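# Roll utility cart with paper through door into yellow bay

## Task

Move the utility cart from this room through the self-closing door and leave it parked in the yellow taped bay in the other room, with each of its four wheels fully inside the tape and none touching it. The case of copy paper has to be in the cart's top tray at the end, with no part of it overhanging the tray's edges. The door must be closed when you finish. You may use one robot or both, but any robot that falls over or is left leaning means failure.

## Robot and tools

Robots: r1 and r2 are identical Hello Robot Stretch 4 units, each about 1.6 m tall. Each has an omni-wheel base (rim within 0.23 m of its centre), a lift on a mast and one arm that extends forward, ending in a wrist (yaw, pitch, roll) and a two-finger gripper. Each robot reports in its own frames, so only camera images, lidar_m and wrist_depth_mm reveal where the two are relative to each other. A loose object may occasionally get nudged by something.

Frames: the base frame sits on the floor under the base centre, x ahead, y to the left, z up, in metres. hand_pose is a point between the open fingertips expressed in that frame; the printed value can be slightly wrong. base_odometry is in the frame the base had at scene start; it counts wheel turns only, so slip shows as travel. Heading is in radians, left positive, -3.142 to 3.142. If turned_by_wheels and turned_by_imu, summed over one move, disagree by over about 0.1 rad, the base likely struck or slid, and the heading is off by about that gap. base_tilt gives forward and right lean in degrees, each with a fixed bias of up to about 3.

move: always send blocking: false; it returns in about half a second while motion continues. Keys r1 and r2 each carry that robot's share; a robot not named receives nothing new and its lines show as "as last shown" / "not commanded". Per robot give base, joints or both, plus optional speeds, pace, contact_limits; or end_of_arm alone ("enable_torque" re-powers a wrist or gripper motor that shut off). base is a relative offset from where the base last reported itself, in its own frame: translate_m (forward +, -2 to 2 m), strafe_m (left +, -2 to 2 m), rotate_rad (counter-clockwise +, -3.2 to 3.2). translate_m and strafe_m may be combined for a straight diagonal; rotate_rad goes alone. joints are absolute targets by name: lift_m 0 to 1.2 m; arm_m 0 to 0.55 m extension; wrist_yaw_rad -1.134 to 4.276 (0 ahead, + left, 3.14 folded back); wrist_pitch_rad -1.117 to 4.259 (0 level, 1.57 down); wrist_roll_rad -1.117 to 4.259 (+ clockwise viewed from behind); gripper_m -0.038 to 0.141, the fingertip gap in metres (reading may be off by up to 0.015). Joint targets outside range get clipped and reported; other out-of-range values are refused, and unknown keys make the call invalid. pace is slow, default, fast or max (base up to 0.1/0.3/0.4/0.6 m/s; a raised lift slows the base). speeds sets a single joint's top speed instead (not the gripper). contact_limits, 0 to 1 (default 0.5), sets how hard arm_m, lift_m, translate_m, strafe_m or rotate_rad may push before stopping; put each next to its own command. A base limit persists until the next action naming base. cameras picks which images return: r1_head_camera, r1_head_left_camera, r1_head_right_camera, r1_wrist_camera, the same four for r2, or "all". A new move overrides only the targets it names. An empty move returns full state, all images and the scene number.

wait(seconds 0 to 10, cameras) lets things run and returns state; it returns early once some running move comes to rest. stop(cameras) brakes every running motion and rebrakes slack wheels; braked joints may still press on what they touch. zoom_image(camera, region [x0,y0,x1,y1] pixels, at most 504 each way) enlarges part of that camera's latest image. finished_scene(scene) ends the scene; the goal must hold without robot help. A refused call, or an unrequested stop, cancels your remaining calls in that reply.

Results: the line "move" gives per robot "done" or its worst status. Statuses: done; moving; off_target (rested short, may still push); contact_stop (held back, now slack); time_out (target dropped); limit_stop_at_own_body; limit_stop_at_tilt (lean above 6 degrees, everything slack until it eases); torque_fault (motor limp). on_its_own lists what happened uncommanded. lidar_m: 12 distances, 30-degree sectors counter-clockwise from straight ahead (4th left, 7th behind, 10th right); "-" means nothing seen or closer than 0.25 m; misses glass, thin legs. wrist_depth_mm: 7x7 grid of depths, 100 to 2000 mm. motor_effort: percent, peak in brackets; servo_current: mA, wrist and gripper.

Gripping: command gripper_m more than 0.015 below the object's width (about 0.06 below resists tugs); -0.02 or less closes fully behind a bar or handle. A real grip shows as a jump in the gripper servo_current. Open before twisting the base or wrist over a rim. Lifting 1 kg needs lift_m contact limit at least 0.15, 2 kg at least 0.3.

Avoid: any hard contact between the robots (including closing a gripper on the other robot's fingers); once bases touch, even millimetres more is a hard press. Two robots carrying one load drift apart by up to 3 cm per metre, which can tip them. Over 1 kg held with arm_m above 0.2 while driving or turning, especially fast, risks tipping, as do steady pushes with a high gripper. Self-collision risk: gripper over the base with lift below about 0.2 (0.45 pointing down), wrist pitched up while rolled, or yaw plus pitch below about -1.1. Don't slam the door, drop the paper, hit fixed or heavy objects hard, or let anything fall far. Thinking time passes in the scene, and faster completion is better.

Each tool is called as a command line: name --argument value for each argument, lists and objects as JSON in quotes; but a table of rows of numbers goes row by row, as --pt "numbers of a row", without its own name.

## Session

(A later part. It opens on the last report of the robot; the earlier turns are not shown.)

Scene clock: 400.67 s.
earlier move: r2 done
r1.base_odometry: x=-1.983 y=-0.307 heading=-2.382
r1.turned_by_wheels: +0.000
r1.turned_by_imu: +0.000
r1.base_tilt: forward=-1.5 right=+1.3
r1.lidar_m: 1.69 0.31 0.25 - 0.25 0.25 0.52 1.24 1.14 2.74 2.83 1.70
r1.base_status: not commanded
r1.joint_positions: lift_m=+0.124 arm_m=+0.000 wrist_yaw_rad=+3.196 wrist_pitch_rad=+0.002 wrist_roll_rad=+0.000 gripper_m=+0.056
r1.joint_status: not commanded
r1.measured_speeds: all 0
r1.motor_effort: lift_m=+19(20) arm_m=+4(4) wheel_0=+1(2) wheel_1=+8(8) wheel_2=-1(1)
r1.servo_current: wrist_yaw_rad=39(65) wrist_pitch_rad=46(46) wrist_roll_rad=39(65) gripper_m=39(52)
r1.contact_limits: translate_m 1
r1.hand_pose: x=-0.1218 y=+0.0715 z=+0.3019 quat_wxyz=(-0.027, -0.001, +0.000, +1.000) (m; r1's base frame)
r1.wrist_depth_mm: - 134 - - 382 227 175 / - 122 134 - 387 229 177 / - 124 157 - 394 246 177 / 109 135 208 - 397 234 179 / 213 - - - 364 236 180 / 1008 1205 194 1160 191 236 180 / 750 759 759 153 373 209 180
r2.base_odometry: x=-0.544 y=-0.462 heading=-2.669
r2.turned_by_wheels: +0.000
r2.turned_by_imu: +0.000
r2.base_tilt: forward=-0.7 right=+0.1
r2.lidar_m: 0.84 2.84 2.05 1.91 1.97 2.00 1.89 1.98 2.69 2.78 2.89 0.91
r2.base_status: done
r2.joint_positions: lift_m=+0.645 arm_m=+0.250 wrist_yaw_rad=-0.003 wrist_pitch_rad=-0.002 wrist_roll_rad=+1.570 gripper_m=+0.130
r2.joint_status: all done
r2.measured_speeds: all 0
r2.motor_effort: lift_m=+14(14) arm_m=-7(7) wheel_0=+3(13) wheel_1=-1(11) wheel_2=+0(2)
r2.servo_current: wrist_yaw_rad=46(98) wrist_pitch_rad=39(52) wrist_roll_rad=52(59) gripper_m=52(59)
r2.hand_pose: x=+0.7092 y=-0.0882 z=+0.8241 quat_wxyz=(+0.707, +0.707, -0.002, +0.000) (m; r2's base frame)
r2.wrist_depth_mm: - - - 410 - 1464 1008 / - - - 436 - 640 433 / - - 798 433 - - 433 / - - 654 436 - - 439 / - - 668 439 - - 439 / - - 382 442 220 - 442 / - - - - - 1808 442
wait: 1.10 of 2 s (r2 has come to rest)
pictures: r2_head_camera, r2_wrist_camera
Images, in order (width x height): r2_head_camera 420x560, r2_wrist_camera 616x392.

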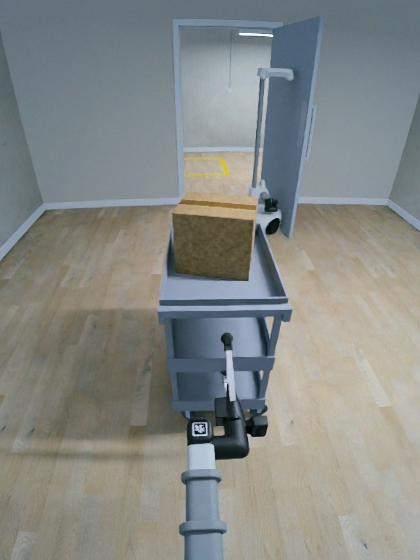

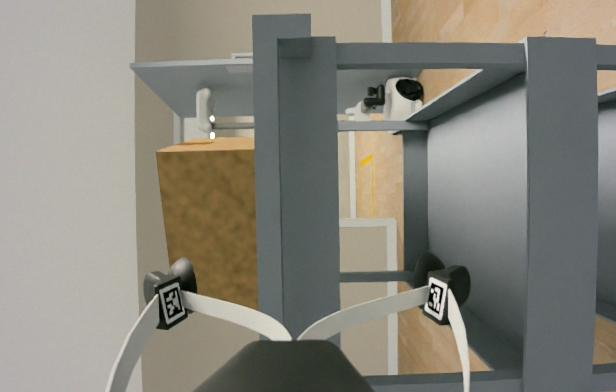

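move --blocking false --r2 '{"base":{"translate_m":0.1},"joints":{"arm_m":0.385},"pace":"slow"}'

wait --seconds 3

move --blocking false --r2 '{"joints":{"gripper_m":-0.035}}'

wait --seconds 4

move --blocking false --r2 '{"base":{"translate_m":0.35},"pace":"slow"}'

wait --seconds 5 --cameras '["r2_head_camera"]'

Scene clock: 408.57 s.
move: r2 moving
r1: as last shown
r1.base_tilt: forward=-1.6 right=+1.3
r1.lidar_m: 1.71 0.32 0.25 - 0.25 0.28 0.54 1.26 1.12 2.72 2.84 1.70
r1.servo_current: wrist_yaw_rad=46(52) wrist_pitch_rad=46(46) wrist_roll_rad=59(59) gripper_m=39(46)
r1.contact_limits: translate_m 1
r1.wrist_depth_mm: - 134 - - 382 229 175 / - 121 134 - 392 230 176 / - 124 157 - 397 245 177 / 109 135 208 - 399 235 179 / 213 - - - 368 235 180 / 1025 1205 193 1182 191 236 180 / 759 759 750 153 370 211 180
r2.base_odometry: x=-0.554 y=-0.468 heading=-2.669
r2.turned_by_wheels: +0.000
r2.turned_by_imu: +0.001
r2.base_tilt: forward=-0.6 right=+0.1
r2.lidar_m: 0.84 2.80 2.04 1.91 1.99 2.00 1.89 1.98 2.67 2.79 2.91 0.87
r2.base_status: translate_m moving
r2.joint_positions: lift_m=+0.645 arm_m=+0.262 wrist_yaw_rad=-0.003 wrist_pitch_rad=-0.002 wrist_roll_rad=+1.570 gripper_m=+0.130
r2.joint_status: arm_m moving
r2.measured_speeds: translate_m=+0.048 strafe_m=+0.000 rotate_rad=-0.003 lift_m=+0.000 arm_m=+0.049 wrist_yaw_rad=+0.000 wrist_pitch_rad=+0.000 wrist_roll_rad=+0.000
r2.motor_effort: lift_m=+14(14) arm_m=+6(11) wheel_0=+2(9) wheel_1=+4(7) wheel_2=-8(10)
r2.servo_current: wrist_yaw_rad=39(52) wrist_pitch_rad=39(46) wrist_roll_rad=46(59) gripper_m=52(59)
r2.hand_pose: x=+0.7215 y=-0.0882 z=+0.8241 quat_wxyz=(+0.707, +0.707, -0.002, +0.000) (m; r2's base frame)
r2.wrist_depth_mm: - - - 377 - 1336 1008 / - - - 413 - 634 413 / - - 741 415 - - 415 / - - 634 418 - - 415 / - - 654 415 - - 418 / - - 362 421 220 - 424 / - - - - - 1921 424
pictures: none

Scene clock: 410.70 s.
earlier move: r2 done
r1.base_odometry: x=-1.983 y=-0.307 heading=-2.382
r1.turned_by_wheels: +0.000
r1.turned_by_imu: +0.000
r1.base_tilt: forward=-1.6 right=+1.3
r1.lidar_m: 1.66 0.33 0.25 - 0.25 0.25 0.51 1.25 1.13 2.73 2.81 1.67
r1.base_status: not commanded
r1.joint_positions: lift_m=+0.124 arm_m=+0.000 wrist_yaw_rad=+3.196 wrist_pitch_rad=+0.002 wrist_roll_rad=+0.000 gripper_m=+0.056
r1.joint_status: not commanded
r1.measured_speeds: all 0
r1.motor_effort: lift_m=+19(20) arm_m=+4(4) wheel_0=+1(2) wheel_1=+8(8) wheel_2=-1(1)
r1.servo_current: wrist_yaw_rad=59(65) wrist_pitch_rad=46(46) wrist_roll_rad=26(72) gripper_m=46(52)
r1.contact_limits: translate_m 1
r1.hand_pose: x=-0.1218 y=+0.0715 z=+0.3019 quat_wxyz=(-0.027, -0.001, +0.000, +1.000) (m; r1's base frame)
r1.wrist_depth_mm: - 134 - - 382 229 175 / - 122 134 - 389 229 176 / - 124 157 - 394 247 177 / 108 136 207 - 397 236 179 / 213 - - - 362 236 179 / 1008 1255 194 1182 191 235 180 / 750 750 741 153 373 211 180
r2.base_odometry: x=-0.632 y=-0.508 heading=-2.669
r2.turned_by_wheels: +0.000
r2.turned_by_imu: +0.000
r2.base_tilt: forward=-0.7 right=+0.1
r2.lidar_m: 0.76 2.81 2.05 1.92 2.00 2.10 1.99 2.02 2.82 2.80 2.90 0.78
r2.base_status: done
r2.joint_positions: lift_m=+0.645 arm_m=+0.385 wrist_yaw_rad=-0.003 wrist_pitch_rad=-0.002 wrist_roll_rad=+1.570 gripper_m=+0.130
r2.joint_status: all done
r2.measured_speeds: all 0
r2.motor_effort: lift_m=+14(14) arm_m=+9(14) wheel_0=+5(9) wheel_1=+5(8) wheel_2=-9(11)
r2.servo_current: wrist_yaw_rad=46(59) wrist_pitch_rad=39(46) wrist_roll_rad=52(65) gripper_m=52(59)
r2.hand_pose: x=+0.8437 y=-0.0882 z=+0.8241 quat_wxyz=(+0.707, +0.707, -0.002, +0.000) (m; r2's base frame)
r2.wrist_depth_mm: - - 150 208 - 1661 1160 / - - 151 209 - 1756 - / - 418 152 210 - - - / - 430 153 211 211 809 - / - 445 153 213 211 759 - / - 214 153 211 195 - - / - 488 154 - - 1921 -
wait: 2.13 of 3 s (r2 has come to rest)
pictures: none

Scene clock: 411.20 s.
move: r2 moving
r1: as last shown
r1.lidar_m: 1.69 0.34 0.25 - 0.25 0.25 0.55 1.23 1.14 2.74 2.84 1.69
r1.motor_effort: lift_m=+19(20) arm_m=+4(4) wheel_0=+1(2) wheel_1=+7(8) wheel_2=-1(1)
r1.servo_current: wrist_yaw_rad=72(72) wrist_pitch_rad=39(52) wrist_roll_rad=26(72) gripper_m=39(46)
r1.contact_limits: translate_m 1
r1.wrist_depth_mm: - 134 - - 384 229 176 / - 121 134 - 384 230 176 / - 124 157 - 397 246 177 / 108 135 208 - 397 234 179 / 213 - - - 368 235 180 / 1025 1205 194 1182 191 236 181 / 759 759 750 153 370 211 180
r2.base_odometry: x=-0.632 y=-0.508 heading=-2.669
r2.turned_by_wheels: +0.000
r2.turned_by_imu: +0.000
r2.base_tilt: forward=-0.7 right=+0.0
r2.lidar_m: 0.77 2.83 2.04 1.92 2.01 2.08 1.99 2.09 2.81 2.80 2.90 0.80
r2.base_status: not commanded
r2.joint_positions: lift_m=+0.645 arm_m=+0.385 wrist_yaw_rad=-0.003 wrist_pitch_rad=-0.002 wrist_roll_rad=+1.570 gripper_m=+0.117
r2.joint_status: gripper_m moving
r2.measured_speeds: translate_m=+0.000 strafe_m=+0.000 rotate_rad=+0.000 lift_m=+0.000 arm_m=+0.000 wrist_yaw_rad=+0.000 wrist_pitch_rad=-0.003 wrist_roll_rad=+0.000
r2.motor_effort: lift_m=+14(14) arm_m=+9(10) wheel_0=+5(5) wheel_1=+5(5) wheel_2=-8(9)
r2.servo_current: wrist_yaw_rad=52(52) wrist_pitch_rad=39(46) wrist_roll_rad=39(59) gripper_m=124(124)
r2.hand_pose: x=+0.8437 y=-0.0882 z=+0.8242 quat_wxyz=(+0.707, +0.707, -0.002, +0.000) (m; r2's base frame)
r2.wrist_depth_mm: - - 150 207 207 1708 1281 / - - 150 208 208 1756 - / - 421 151 209 209 - - / - 430 152 211 210 809 - / - 445 152 211 211 - - / - 455 153 212 195 - - / - - 154 - - 1983 -
pictures: none

Scene clock: 413.23 s.
earlier move: r2 done
r1.base_odometry: x=-1.983 y=-0.307 heading=-2.382
r1.turned_by_wheels: +0.000
r1.turned_by_imu: +0.000
r1.base_tilt: forward=-1.6 right=+1.3
r1.lidar_m: 1.71 0.34 0.25 - 0.25 0.25 0.53 1.25 1.13 2.73 2.84 1.68
r1.base_status: not commanded
r1.joint_positions: lift_m=+0.124 arm_m=+0.000 wrist_yaw_rad=+3.196 wrist_pitch_rad=+0.002 wrist_roll_rad=+0.000 gripper_m=+0.056
r1.joint_status: not commanded
r1.measured_speeds: all 0
r1.motor_effort: lift_m=+20(20) arm_m=+4(4) wheel_0=+1(2) wheel_1=+7(8) wheel_2=-1(1)
r1.servo_current: wrist_yaw_rad=46(72) wrist_pitch_rad=33(52) wrist_roll_rad=59(72) gripper_m=39(52)
r1.contact_limits: translate_m 1
r1.hand_pose: x=-0.1218 y=+0.0715 z=+0.3019 quat_wxyz=(-0.027, -0.001, +0.000, +1.000) (m; r1's base frame)
r1.wrist_depth_mm: - 135 - - 384 229 175 / - 121 134 - 387 231 176 / - 124 157 - 394 246 177 / 109 136 208 - 397 235 179 / 213 - - - 368 236 180 / 1025 1205 193 1160 191 236 180 / 750 759 750 153 373 210 180
r2.base_odometry: x=-0.632 y=-0.508 heading=-2.669
r2.turned_by_wheels: +0.000
r2.turned_by_imu: +0.000
r2.base_tilt: forward=-0.6 right=+0.1
r2.lidar_m: 0.76 2.83 2.04 1.89 2.00 2.10 1.98 2.08 2.83 2.79 2.90 0.76
r2.base_status: not commanded
r2.joint_positions: lift_m=+0.645 arm_m=+0.385 wrist_yaw_rad=-0.003 wrist_pitch_rad=-0.003 wrist_roll_rad=+1.570 gripper_m=-0.032
r2.joint_status: all done
r2.measured_speeds: all 0
r2.motor_effort: lift_m=+14(14) arm_m=+6(10) wheel_0=+3(5) wheel_1=+4(5) wheel_2=-5(9)
r2.servo_current: wrist_yaw_rad=46(59) wrist_pitch_rad=39(52) wrist_roll_rad=46(59) gripper_m=247(494)
r2.hand_pose: x=+0.8439 y=-0.0882 z=+0.8243 quat_wxyz=(+0.707, +0.707, -0.002, +0.000) (m; r2's base frame)
r2.wrist_depth_mm: - - 146 204 - 1661 459 / - - 147 205 - 741 - / - 410 147 206 - 798 - / - 424 148 208 - 809 - / - 442 148 209 - 798 - / - 173 150 211 190 163 - / - 484 151 - - 1863 -
wait: 2.03 of 4 s (r2 has come to rest)
pictures: none

Scene clock: 413.73 s.
move: r2 moving
r1: as last shown
r1.lidar_m: 1.67 0.34 0.25 - 0.25 0.26 0.52 1.24 1.13 2.72 2.81 1.65
r1.motor_effort: lift_m=+19(19) arm_m=+4(4) wheel_0=+1(2) wheel_1=+8(8) wheel_2=-1(1)
r1.servo_current: wrist_yaw_rad=52(72) wrist_pitch_rad=39(46) wrist_roll_rad=72(72) gripper_m=46(46)
r1.contact_limits: translate_m 1
r1.wrist_depth_mm: - 134 - - 382 228 174 / - 122 134 - 384 230 176 / - 124 157 - 394 245 178 / 108 135 208 - 397 234 179 / 213 - - - 368 235 180 / 1025 1229 193 1182 191 236 180 / 750 759 741 153 370 210 180
r2.base_odometry: x=-0.643 y=-0.513 heading=-2.669
r2.turned_by_wheels: +0.000
r2.turned_by_imu: +0.000
r2.base_tilt: forward=-0.7 right=+0.1
r2.lidar_m: 0.74 2.86 2.03 1.93 2.00 2.09 1.98 2.09 2.80 2.80 2.93 0.77
r2.base_status: translate_m moving
r2.joint_positions: lift_m=+0.645 arm_m=+0.385 wrist_yaw_rad=-0.003 wrist_pitch_rad=-0.003 wrist_roll_rad=+1.570 gripper_m=-0.033
r2.joint_status: not commanded
r2.measured_speeds: translate_m=+0.049 strafe_m=+0.000 rotate_rad=-0.001 lift_m=+0.000 arm_m=+0.000 wrist_yaw_rad=+0.000 wrist_pitch_rad=+0.000 wrist_roll_rad=+0.000
r2.motor_effort: lift_m=+14(14) arm_m=+6(6) wheel_0=+7(8) wheel_1=+8(8) wheel_2=-14(14)
r2.servo_current: wrist_yaw_rad=46(46) wrist_pitch_rad=39(46) wrist_roll_rad=46(59) gripper_m=208(260)
r2.hand_pose: x=+0.8439 y=-0.0882 z=+0.8243 quat_wxyz=(+0.707, +0.707, -0.002, +0.000) (m; r2's base frame)
r2.wrist_depth_mm: - - 142 200 - 1618 - / - - 142 200 - 768 - / - 407 143 202 - 798 - / - 418 143 203 - 809 - / - 433 144 203 - 798 - / - 172 144 204 175 160 - / 145 469 145 - 138 1708 -
pictures: none

Scene clock: 418.00 s.
earlier move: r2 done
r1.base_odometry: x=-1.983 y=-0.307 heading=-2.382
r1.turned_by_wheels: +0.000
r1.turned_by_imu: +0.000
r1.base_tilt: forward=-1.6 right=+1.3
r1.lidar_m: 1.51 0.31 0.25 - 0.25 0.25 0.52 1.26 1.13 2.73 2.83 1.35
r1.base_status: not commanded
r1.joint_positions: lift_m=+0.124 arm_m=+0.000 wrist_yaw_rad=+3.196 wrist_pitch_rad=+0.002 wrist_roll_rad=+0.000 gripper_m=+0.056
r1.joint_status: not commanded
r1.measured_speeds: all 0
r1.motor_effort: lift_m=+19(20) arm_m=+3(4) wheel_0=+1(2) wheel_1=+7(8) wheel_2=-1(1)
r1.servo_current: wrist_yaw_rad=46(72) wrist_pitch_rad=39(52) wrist_roll_rad=52(72) gripper_m=46(52)
r1.contact_limits: translate_m 1
r1.hand_pose: x=-0.1218 y=+0.0715 z=+0.3019 quat_wxyz=(-0.027, -0.001, +0.000, +1.000) (m; r1's base frame)
r1.wrist_depth_mm: - 135 - - 382 229 175 / - 122 135 - 389 229 177 / - 124 157 - 394 246 178 / 108 135 207 - 397 235 179 / 213 - - - 368 236 180 / 1025 1229 193 1182 191 236 179 / 750 768 759 154 373 211 180
r2.base_odometry: x=-0.944 y=-0.667 heading=-2.668
r2.turned_by_wheels: +0.001
r2.turned_by_imu: +0.004
r2.base_tilt: forward=-0.7 right=+0.0
r2.lidar_m: 0.77 2.77 2.05 1.92 2.01 2.43 2.33 2.42 2.93 2.79 2.92 0.77
r2.base_status: done
r2.joint_positions: lift_m=+0.645 arm_m=+0.385 wrist_yaw_rad=+0.000 wrist_pitch_rad=-0.003 wrist_roll_rad=+1.570 gripper_m=-0.033
r2.joint_status: not commanded
r2.measured_speeds: all 0
r2.motor_effort: lift_m=+14(14) arm_m=+6(6) wheel_0=+9(16) wheel_1=+7(10) wheel_2=-4(16)
r2.servo_current: wrist_yaw_rad=52(65) wrist_pitch_rad=46(46) wrist_roll_rad=46(59) gripper_m=202(260)
r2.hand_pose: x=+0.8441 y=-0.0876 z=+0.8243 quat_wxyz=(+0.707, +0.707, -0.001, +0.001) (m; r2's base frame)
r2.wrist_depth_mm: - - 132 189 1921 1661 - / - - 155 193 1921 778 - / - 397 138 196 - 778 - / - 424 141 200 - 809 - / - 449 144 204 - 809 - / - 173 147 208 186 158 - / 137 - 148 - - 1756 -
wait: 4.27 of 5 s (r2 has come to rest)
pictures: r2_head_camera
Images, in order (width x height): r2_head_camera 420x560.

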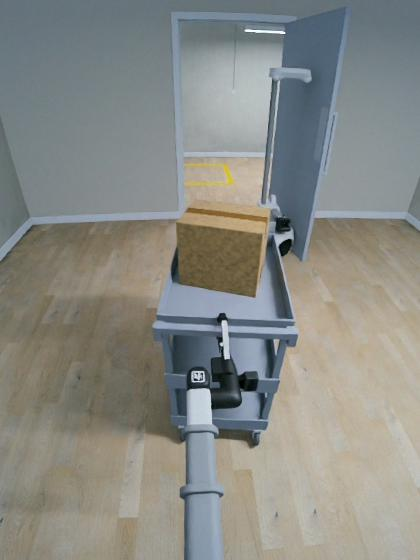

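move --blocking false --r2 '{"base":{"translate_m":0.4},"pace":"slow"}'

wait --seconds 6 --cameras '["r2_head_camera"]'

Scene clock: 430.57 s.
move: r2 moving
r1: as last shown
r1.lidar_m: 1.54 0.34 0.25 - 0.25 0.25 0.55 1.23 1.13 2.74 2.84 1.35
r1.motor_effort: lift_m=+19(20) arm_m=+4(4) wheel_0=+1(1) wheel_1=+8(8) wheel_2=-1(1)
r1.servo_current: wrist_yaw_rad=59(72) wrist_pitch_rad=46(46) wrist_roll_rad=52(59) gripper_m=39(46)
r1.contact_limits: translate_m 1
r1.wrist_depth_mm: - 134 - - 382 228 175 / - 122 134 - 387 230 176 / - 124 158 - 394 246 177 / 108 135 207 - 397 235 179 / 213 - - - 366 235 180 / 1008 1229 193 1182 191 236 180 / 768 759 750 153 370 211 180
r2.base_odometry: x=-0.955 y=-0.673 heading=-2.668
r2.turned_by_wheels: +0.001
r2.turned_by_imu: +0.001
r2.base_tilt: forward=-0.7 right=+0.1
r2.lidar_m: 0.77 2.83 1.99 1.92 2.02 2.47 2.34 2.45 2.93 2.78 2.89 0.78
r2.base_status: translate_m moving
r2.joint_positions: lift_m=+0.645 arm_m=+0.385 wrist_yaw_rad=+0.000 wrist_pitch_rad=-0.003 wrist_roll_rad=+1.570 gripper_m=-0.033
r2.joint_status: not commanded
r2.measured_speeds: translate_m=+0.049 strafe_m=+0.000 rotate_rad=+0.001 lift_m=+0.000 arm_m=+0.000 wrist_yaw_rad=+0.000 wrist_pitch_rad=+0.000 wrist_roll_rad=+0.000
r2.motor_effort: lift_m=+14(14) arm_m=+6(6) wheel_0=+11(12) wheel_1=+8(9) wheel_2=-10(11)
r2.servo_current: wrist_yaw_rad=46(59) wrist_pitch_rad=39(46) wrist_roll_rad=46(52) gripper_m=195(202)
r2.hand_pose: x=+0.8441 y=-0.0876 z=+0.8243 quat_wxyz=(+0.707, +0.707, -0.001, +0.001) (m; r2's base frame)
r2.wrist_depth_mm: - - 131 187 - 1661 - / - - 135 191 1863 750 - / - 399 137 196 - 778 - / - 421 140 199 - 788 - / - 442 143 203 204 - - / - 171 145 208 176 158 - / 139 - 148 - - 1756 -
pictures: none

Scene clock: 435.33 s.
earlier move: r2 done
r1.base_odometry: x=-1.983 y=-0.307 heading=-2.382
r1.turned_by_wheels: +0.000
r1.turned_by_imu: +0.000
r1.base_tilt: forward=-1.6 right=+1.2
r1.lidar_m: 2.32 0.30 0.25 - 0.25 0.26 0.54 1.25 1.14 2.73 2.81 0.98
r1.base_status: not commanded
r1.joint_positions: lift_m=+0.124 arm_m=+0.000 wrist_yaw_rad=+3.196 wrist_pitch_rad=+0.002 wrist_roll_rad=+0.000 gripper_m=+0.056
r1.joint_status: not commanded
r1.measured_speeds: all 0
r1.motor_effort: lift_m=+19(20) arm_m=+4(4) wheel_0=+1(2) wheel_1=+8(8) wheel_2=-1(1)
r1.servo_current: wrist_yaw_rad=59(72) wrist_pitch_rad=46(52) wrist_roll_rad=46(72) gripper_m=46(52)
r1.contact_limits: translate_m 1
r1.hand_pose: x=-0.1218 y=+0.0715 z=+0.3019 quat_wxyz=(-0.027, -0.001, +0.000, +1.000) (m; r1's base frame)
r1.wrist_depth_mm: - 134 - - 384 227 175 / - 122 134 - 387 229 177 / - 124 158 - 397 247 178 / 108 136 207 - 394 234 179 / 213 - - - 364 236 180 / 1025 1205 194 1160 191 236 180 / 759 759 750 153 370 210 179
r2.base_odometry: x=-1.299 y=-0.850 heading=-2.668
r2.turned_by_wheels: +0.000
r2.turned_by_imu: +0.003
r2.base_tilt: forward=-0.7 right=+0.0
r2.lidar_m: 0.75 2.83 2.06 1.96 2.02 2.80 2.74 2.86 2.91 2.80 2.90 0.76
r2.base_status: done
r2.joint_positions: lift_m=+0.645 arm_m=+0.385 wrist_yaw_rad=+0.000 wrist_pitch_rad=-0.003 wrist_roll_rad=+1.570 gripper_m=-0.033
r2.joint_status: not commanded
r2.measured_speeds: all 0
r2.motor_effort: lift_m=+14(14) arm_m=+6(6) wheel_0=+7(13) wheel_1=+4(9) wheel_2=-5(11)
r2.servo_current: wrist_yaw_rad=52(65) wrist_pitch_rad=39(52) wrist_roll_rad=46(59) gripper_m=202(202)
r2.hand_pose: x=+0.8441 y=-0.0876 z=+0.8243 quat_wxyz=(+0.707, +0.707, -0.001, +0.001) (m; r2's base frame)
r2.wrist_depth_mm: - 1618 124 178 - 723 - / - 418 129 184 187 - - / - 397 132 191 - 778 - / - 424 138 196 200 798 - / - 466 142 204 203 - - / - 173 147 211 174 158 - / 136 - 149 - - 1708 -
wait: 4.77 of 6 s (r2 has come to rest)
pictures: r2_head_camera
Images, in order (width x height): r2_head_camera 420x560.

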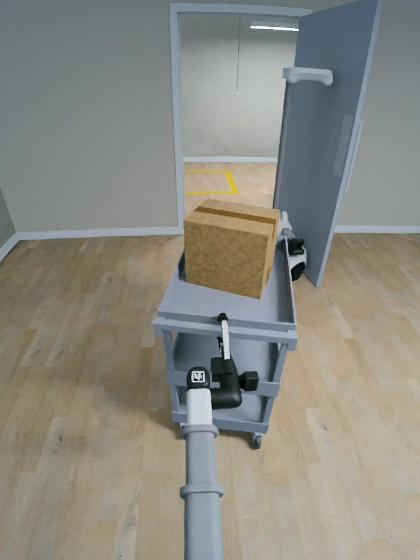

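move --blocking false --r2 '{"base":{"translate_m":0.3,"strafe_m":-0.11},"joints":{"wrist_yaw_rad":0.15},"speeds":{"wrist_yaw_rad":0.05},"pace":"slow"}'

wait --seconds 6 --cameras '["r2_head_camera"]'

Scene clock: 443.70 s.
move: r2 moving
r1: as last shown
r1.base_tilt: forward=-1.6 right=+1.3
r1.lidar_m: 2.33 0.33 0.25 - 0.25 0.25 0.55 1.24 1.12 2.73 2.83 0.97
r1.motor_effort: lift_m=+19(20) arm_m=+4(4) wheel_0=+1(1) wheel_1=+8(8) wheel_2=-1(1)
r1.servo_current: wrist_yaw_rad=26(65) wrist_pitch_rad=39(46) wrist_roll_rad=26(65) gripper_m=39(46)
r1.contact_limits: translate_m 1
r1.wrist_depth_mm: - 134 - - 382 229 175 / - 122 135 - 389 230 177 / - 124 158 - 397 246 177 / 108 135 207 - 394 234 179 / 213 - - - 366 235 180 / 1008 1229 194 1160 191 236 180 / 750 750 759 153 373 210 180
r2.base_odometry: x=-1.312 y=-0.851 heading=-2.667
r2.turned_by_wheels: +0.001
r2.turned_by_imu: +0.001
r2.base_tilt: forward=-0.7 right=+0.0
r2.lidar_m: 0.78 2.82 2.06 1.95 2.03 2.80 2.74 2.87 2.88 2.79 2.91 0.76
r2.base_status: translate_m moving; strafe_m moving
r2.joint_positions: lift_m=+0.645 arm_m=+0.385 wrist_yaw_rad=+0.019 wrist_pitch_rad=-0.003 wrist_roll_rad=+1.570 gripper_m=-0.033
r2.joint_status: wrist_yaw_rad moving
r2.measured_speeds: translate_m=+0.048 strafe_m=-0.018 rotate_rad=-0.001 lift_m=+0.000 arm_m=+0.000 wrist_yaw_rad=+0.050 wrist_pitch_rad=+0.000 wrist_roll_rad=+0.000
r2.motor_effort: lift_m=+14(14) arm_m=+6(6) wheel_0=+11(12) wheel_1=+6(7) wheel_2=-9(12)
r2.servo_current: wrist_yaw_rad=65(91) wrist_pitch_rad=39(46) wrist_roll_rad=59(59) gripper_m=195(202)
r2.hand_pose: x=+0.8457 y=-0.0820 z=+0.8243 quat_wxyz=(+0.707, +0.707, +0.006, +0.008) (m; r2's base frame)
r2.wrist_depth_mm: - 1618 121 176 - 707 - / - 377 125 182 184 - - / - 397 130 190 190 768 - / - 430 136 195 - 798 - / - 466 140 202 202 - - / - 172 144 210 174 158 - / 138 - 148 - - 1708 -
pictures: none

Scene clock: 447.60 s.
earlier move: r2 done
r1.base_odometry: x=-1.983 y=-0.307 heading=-2.382
r1.turned_by_wheels: +0.000
r1.turned_by_imu: +0.000
r1.base_tilt: forward=-1.6 right=+1.3
r1.lidar_m: 1.93 0.34 0.25 - 0.25 0.25 0.54 1.26 1.13 2.73 0.79 0.69
r1.base_status: not commanded
r1.joint_positions: lift_m=+0.124 arm_m=+0.000 wrist_yaw_rad=+3.196 wrist_pitch_rad=+0.002 wrist_roll_rad=+0.000 gripper_m=+0.056
r1.joint_status: not commanded
r1.measured_speeds: all 0
r1.motor_effort: lift_m=+19(20) arm_m=+4(4) wheel_0=+1(2) wheel_1=+7(8) wheel_2=-1(1)
r1.servo_current: wrist_yaw_rad=52(72) wrist_pitch_rad=39(52) wrist_roll_rad=33(65) gripper_m=39(52)
r1.contact_limits: translate_m 1
r1.hand_pose: x=-0.1218 y=+0.0715 z=+0.3019 quat_wxyz=(-0.027, -0.001, +0.000, +1.000) (m; r1's base frame)
r1.wrist_depth_mm: - 134 - - 382 228 175 / - 122 135 - 387 230 176 / - 124 158 - 397 246 177 / 109 135 208 - 394 234 179 / 213 - - - 368 236 180 / 991 1205 193 1160 190 236 180 / 759 759 750 153 370 210 181
r2.base_odometry: x=-1.616 y=-0.889 heading=-2.666
r2.turned_by_wheels: +0.001
r2.turned_by_imu: +0.005
r2.base_tilt: forward=-0.7 right=+0.1
r2.lidar_m: 0.78 2.85 2.16 2.07 2.15 2.94 3.08 3.16 2.78 2.67 2.78 0.75
r2.base_status: done
r2.joint_positions: lift_m=+0.645 arm_m=+0.385 wrist_yaw_rad=+0.154 wrist_pitch_rad=-0.003 wrist_roll_rad=+1.570 gripper_m=-0.033
r2.joint_status: all done
r2.measured_speeds: all 0
r2.motor_effort: lift_m=+14(14) arm_m=+6(7) wheel_0=+12(17) wheel_1=+7(10) wheel_2=-1(12)
r2.servo_current: wrist_yaw_rad=46(91) wrist_pitch_rad=39(46) wrist_roll_rad=46(59) gripper_m=195(208)
r2.hand_pose: x=+0.8541 y=-0.0423 z=+0.8243 quat_wxyz=(+0.705, +0.705, +0.053, +0.055) (m; r2's base frame)
r2.wrist_depth_mm: - 413 128 163 - 707 - / - 362 116 172 175 741 - / - 392 124 181 183 788 - / - 439 128 191 194 - - / - 500 138 204 - - - / - 175 145 217 189 165 - / 134 - 151 - - 1756 -
wait: 3.90 of 6 s (r2 has come to rest)
pictures: r2_head_camera
Images, in order (width x height): r2_head_camera 420x560.

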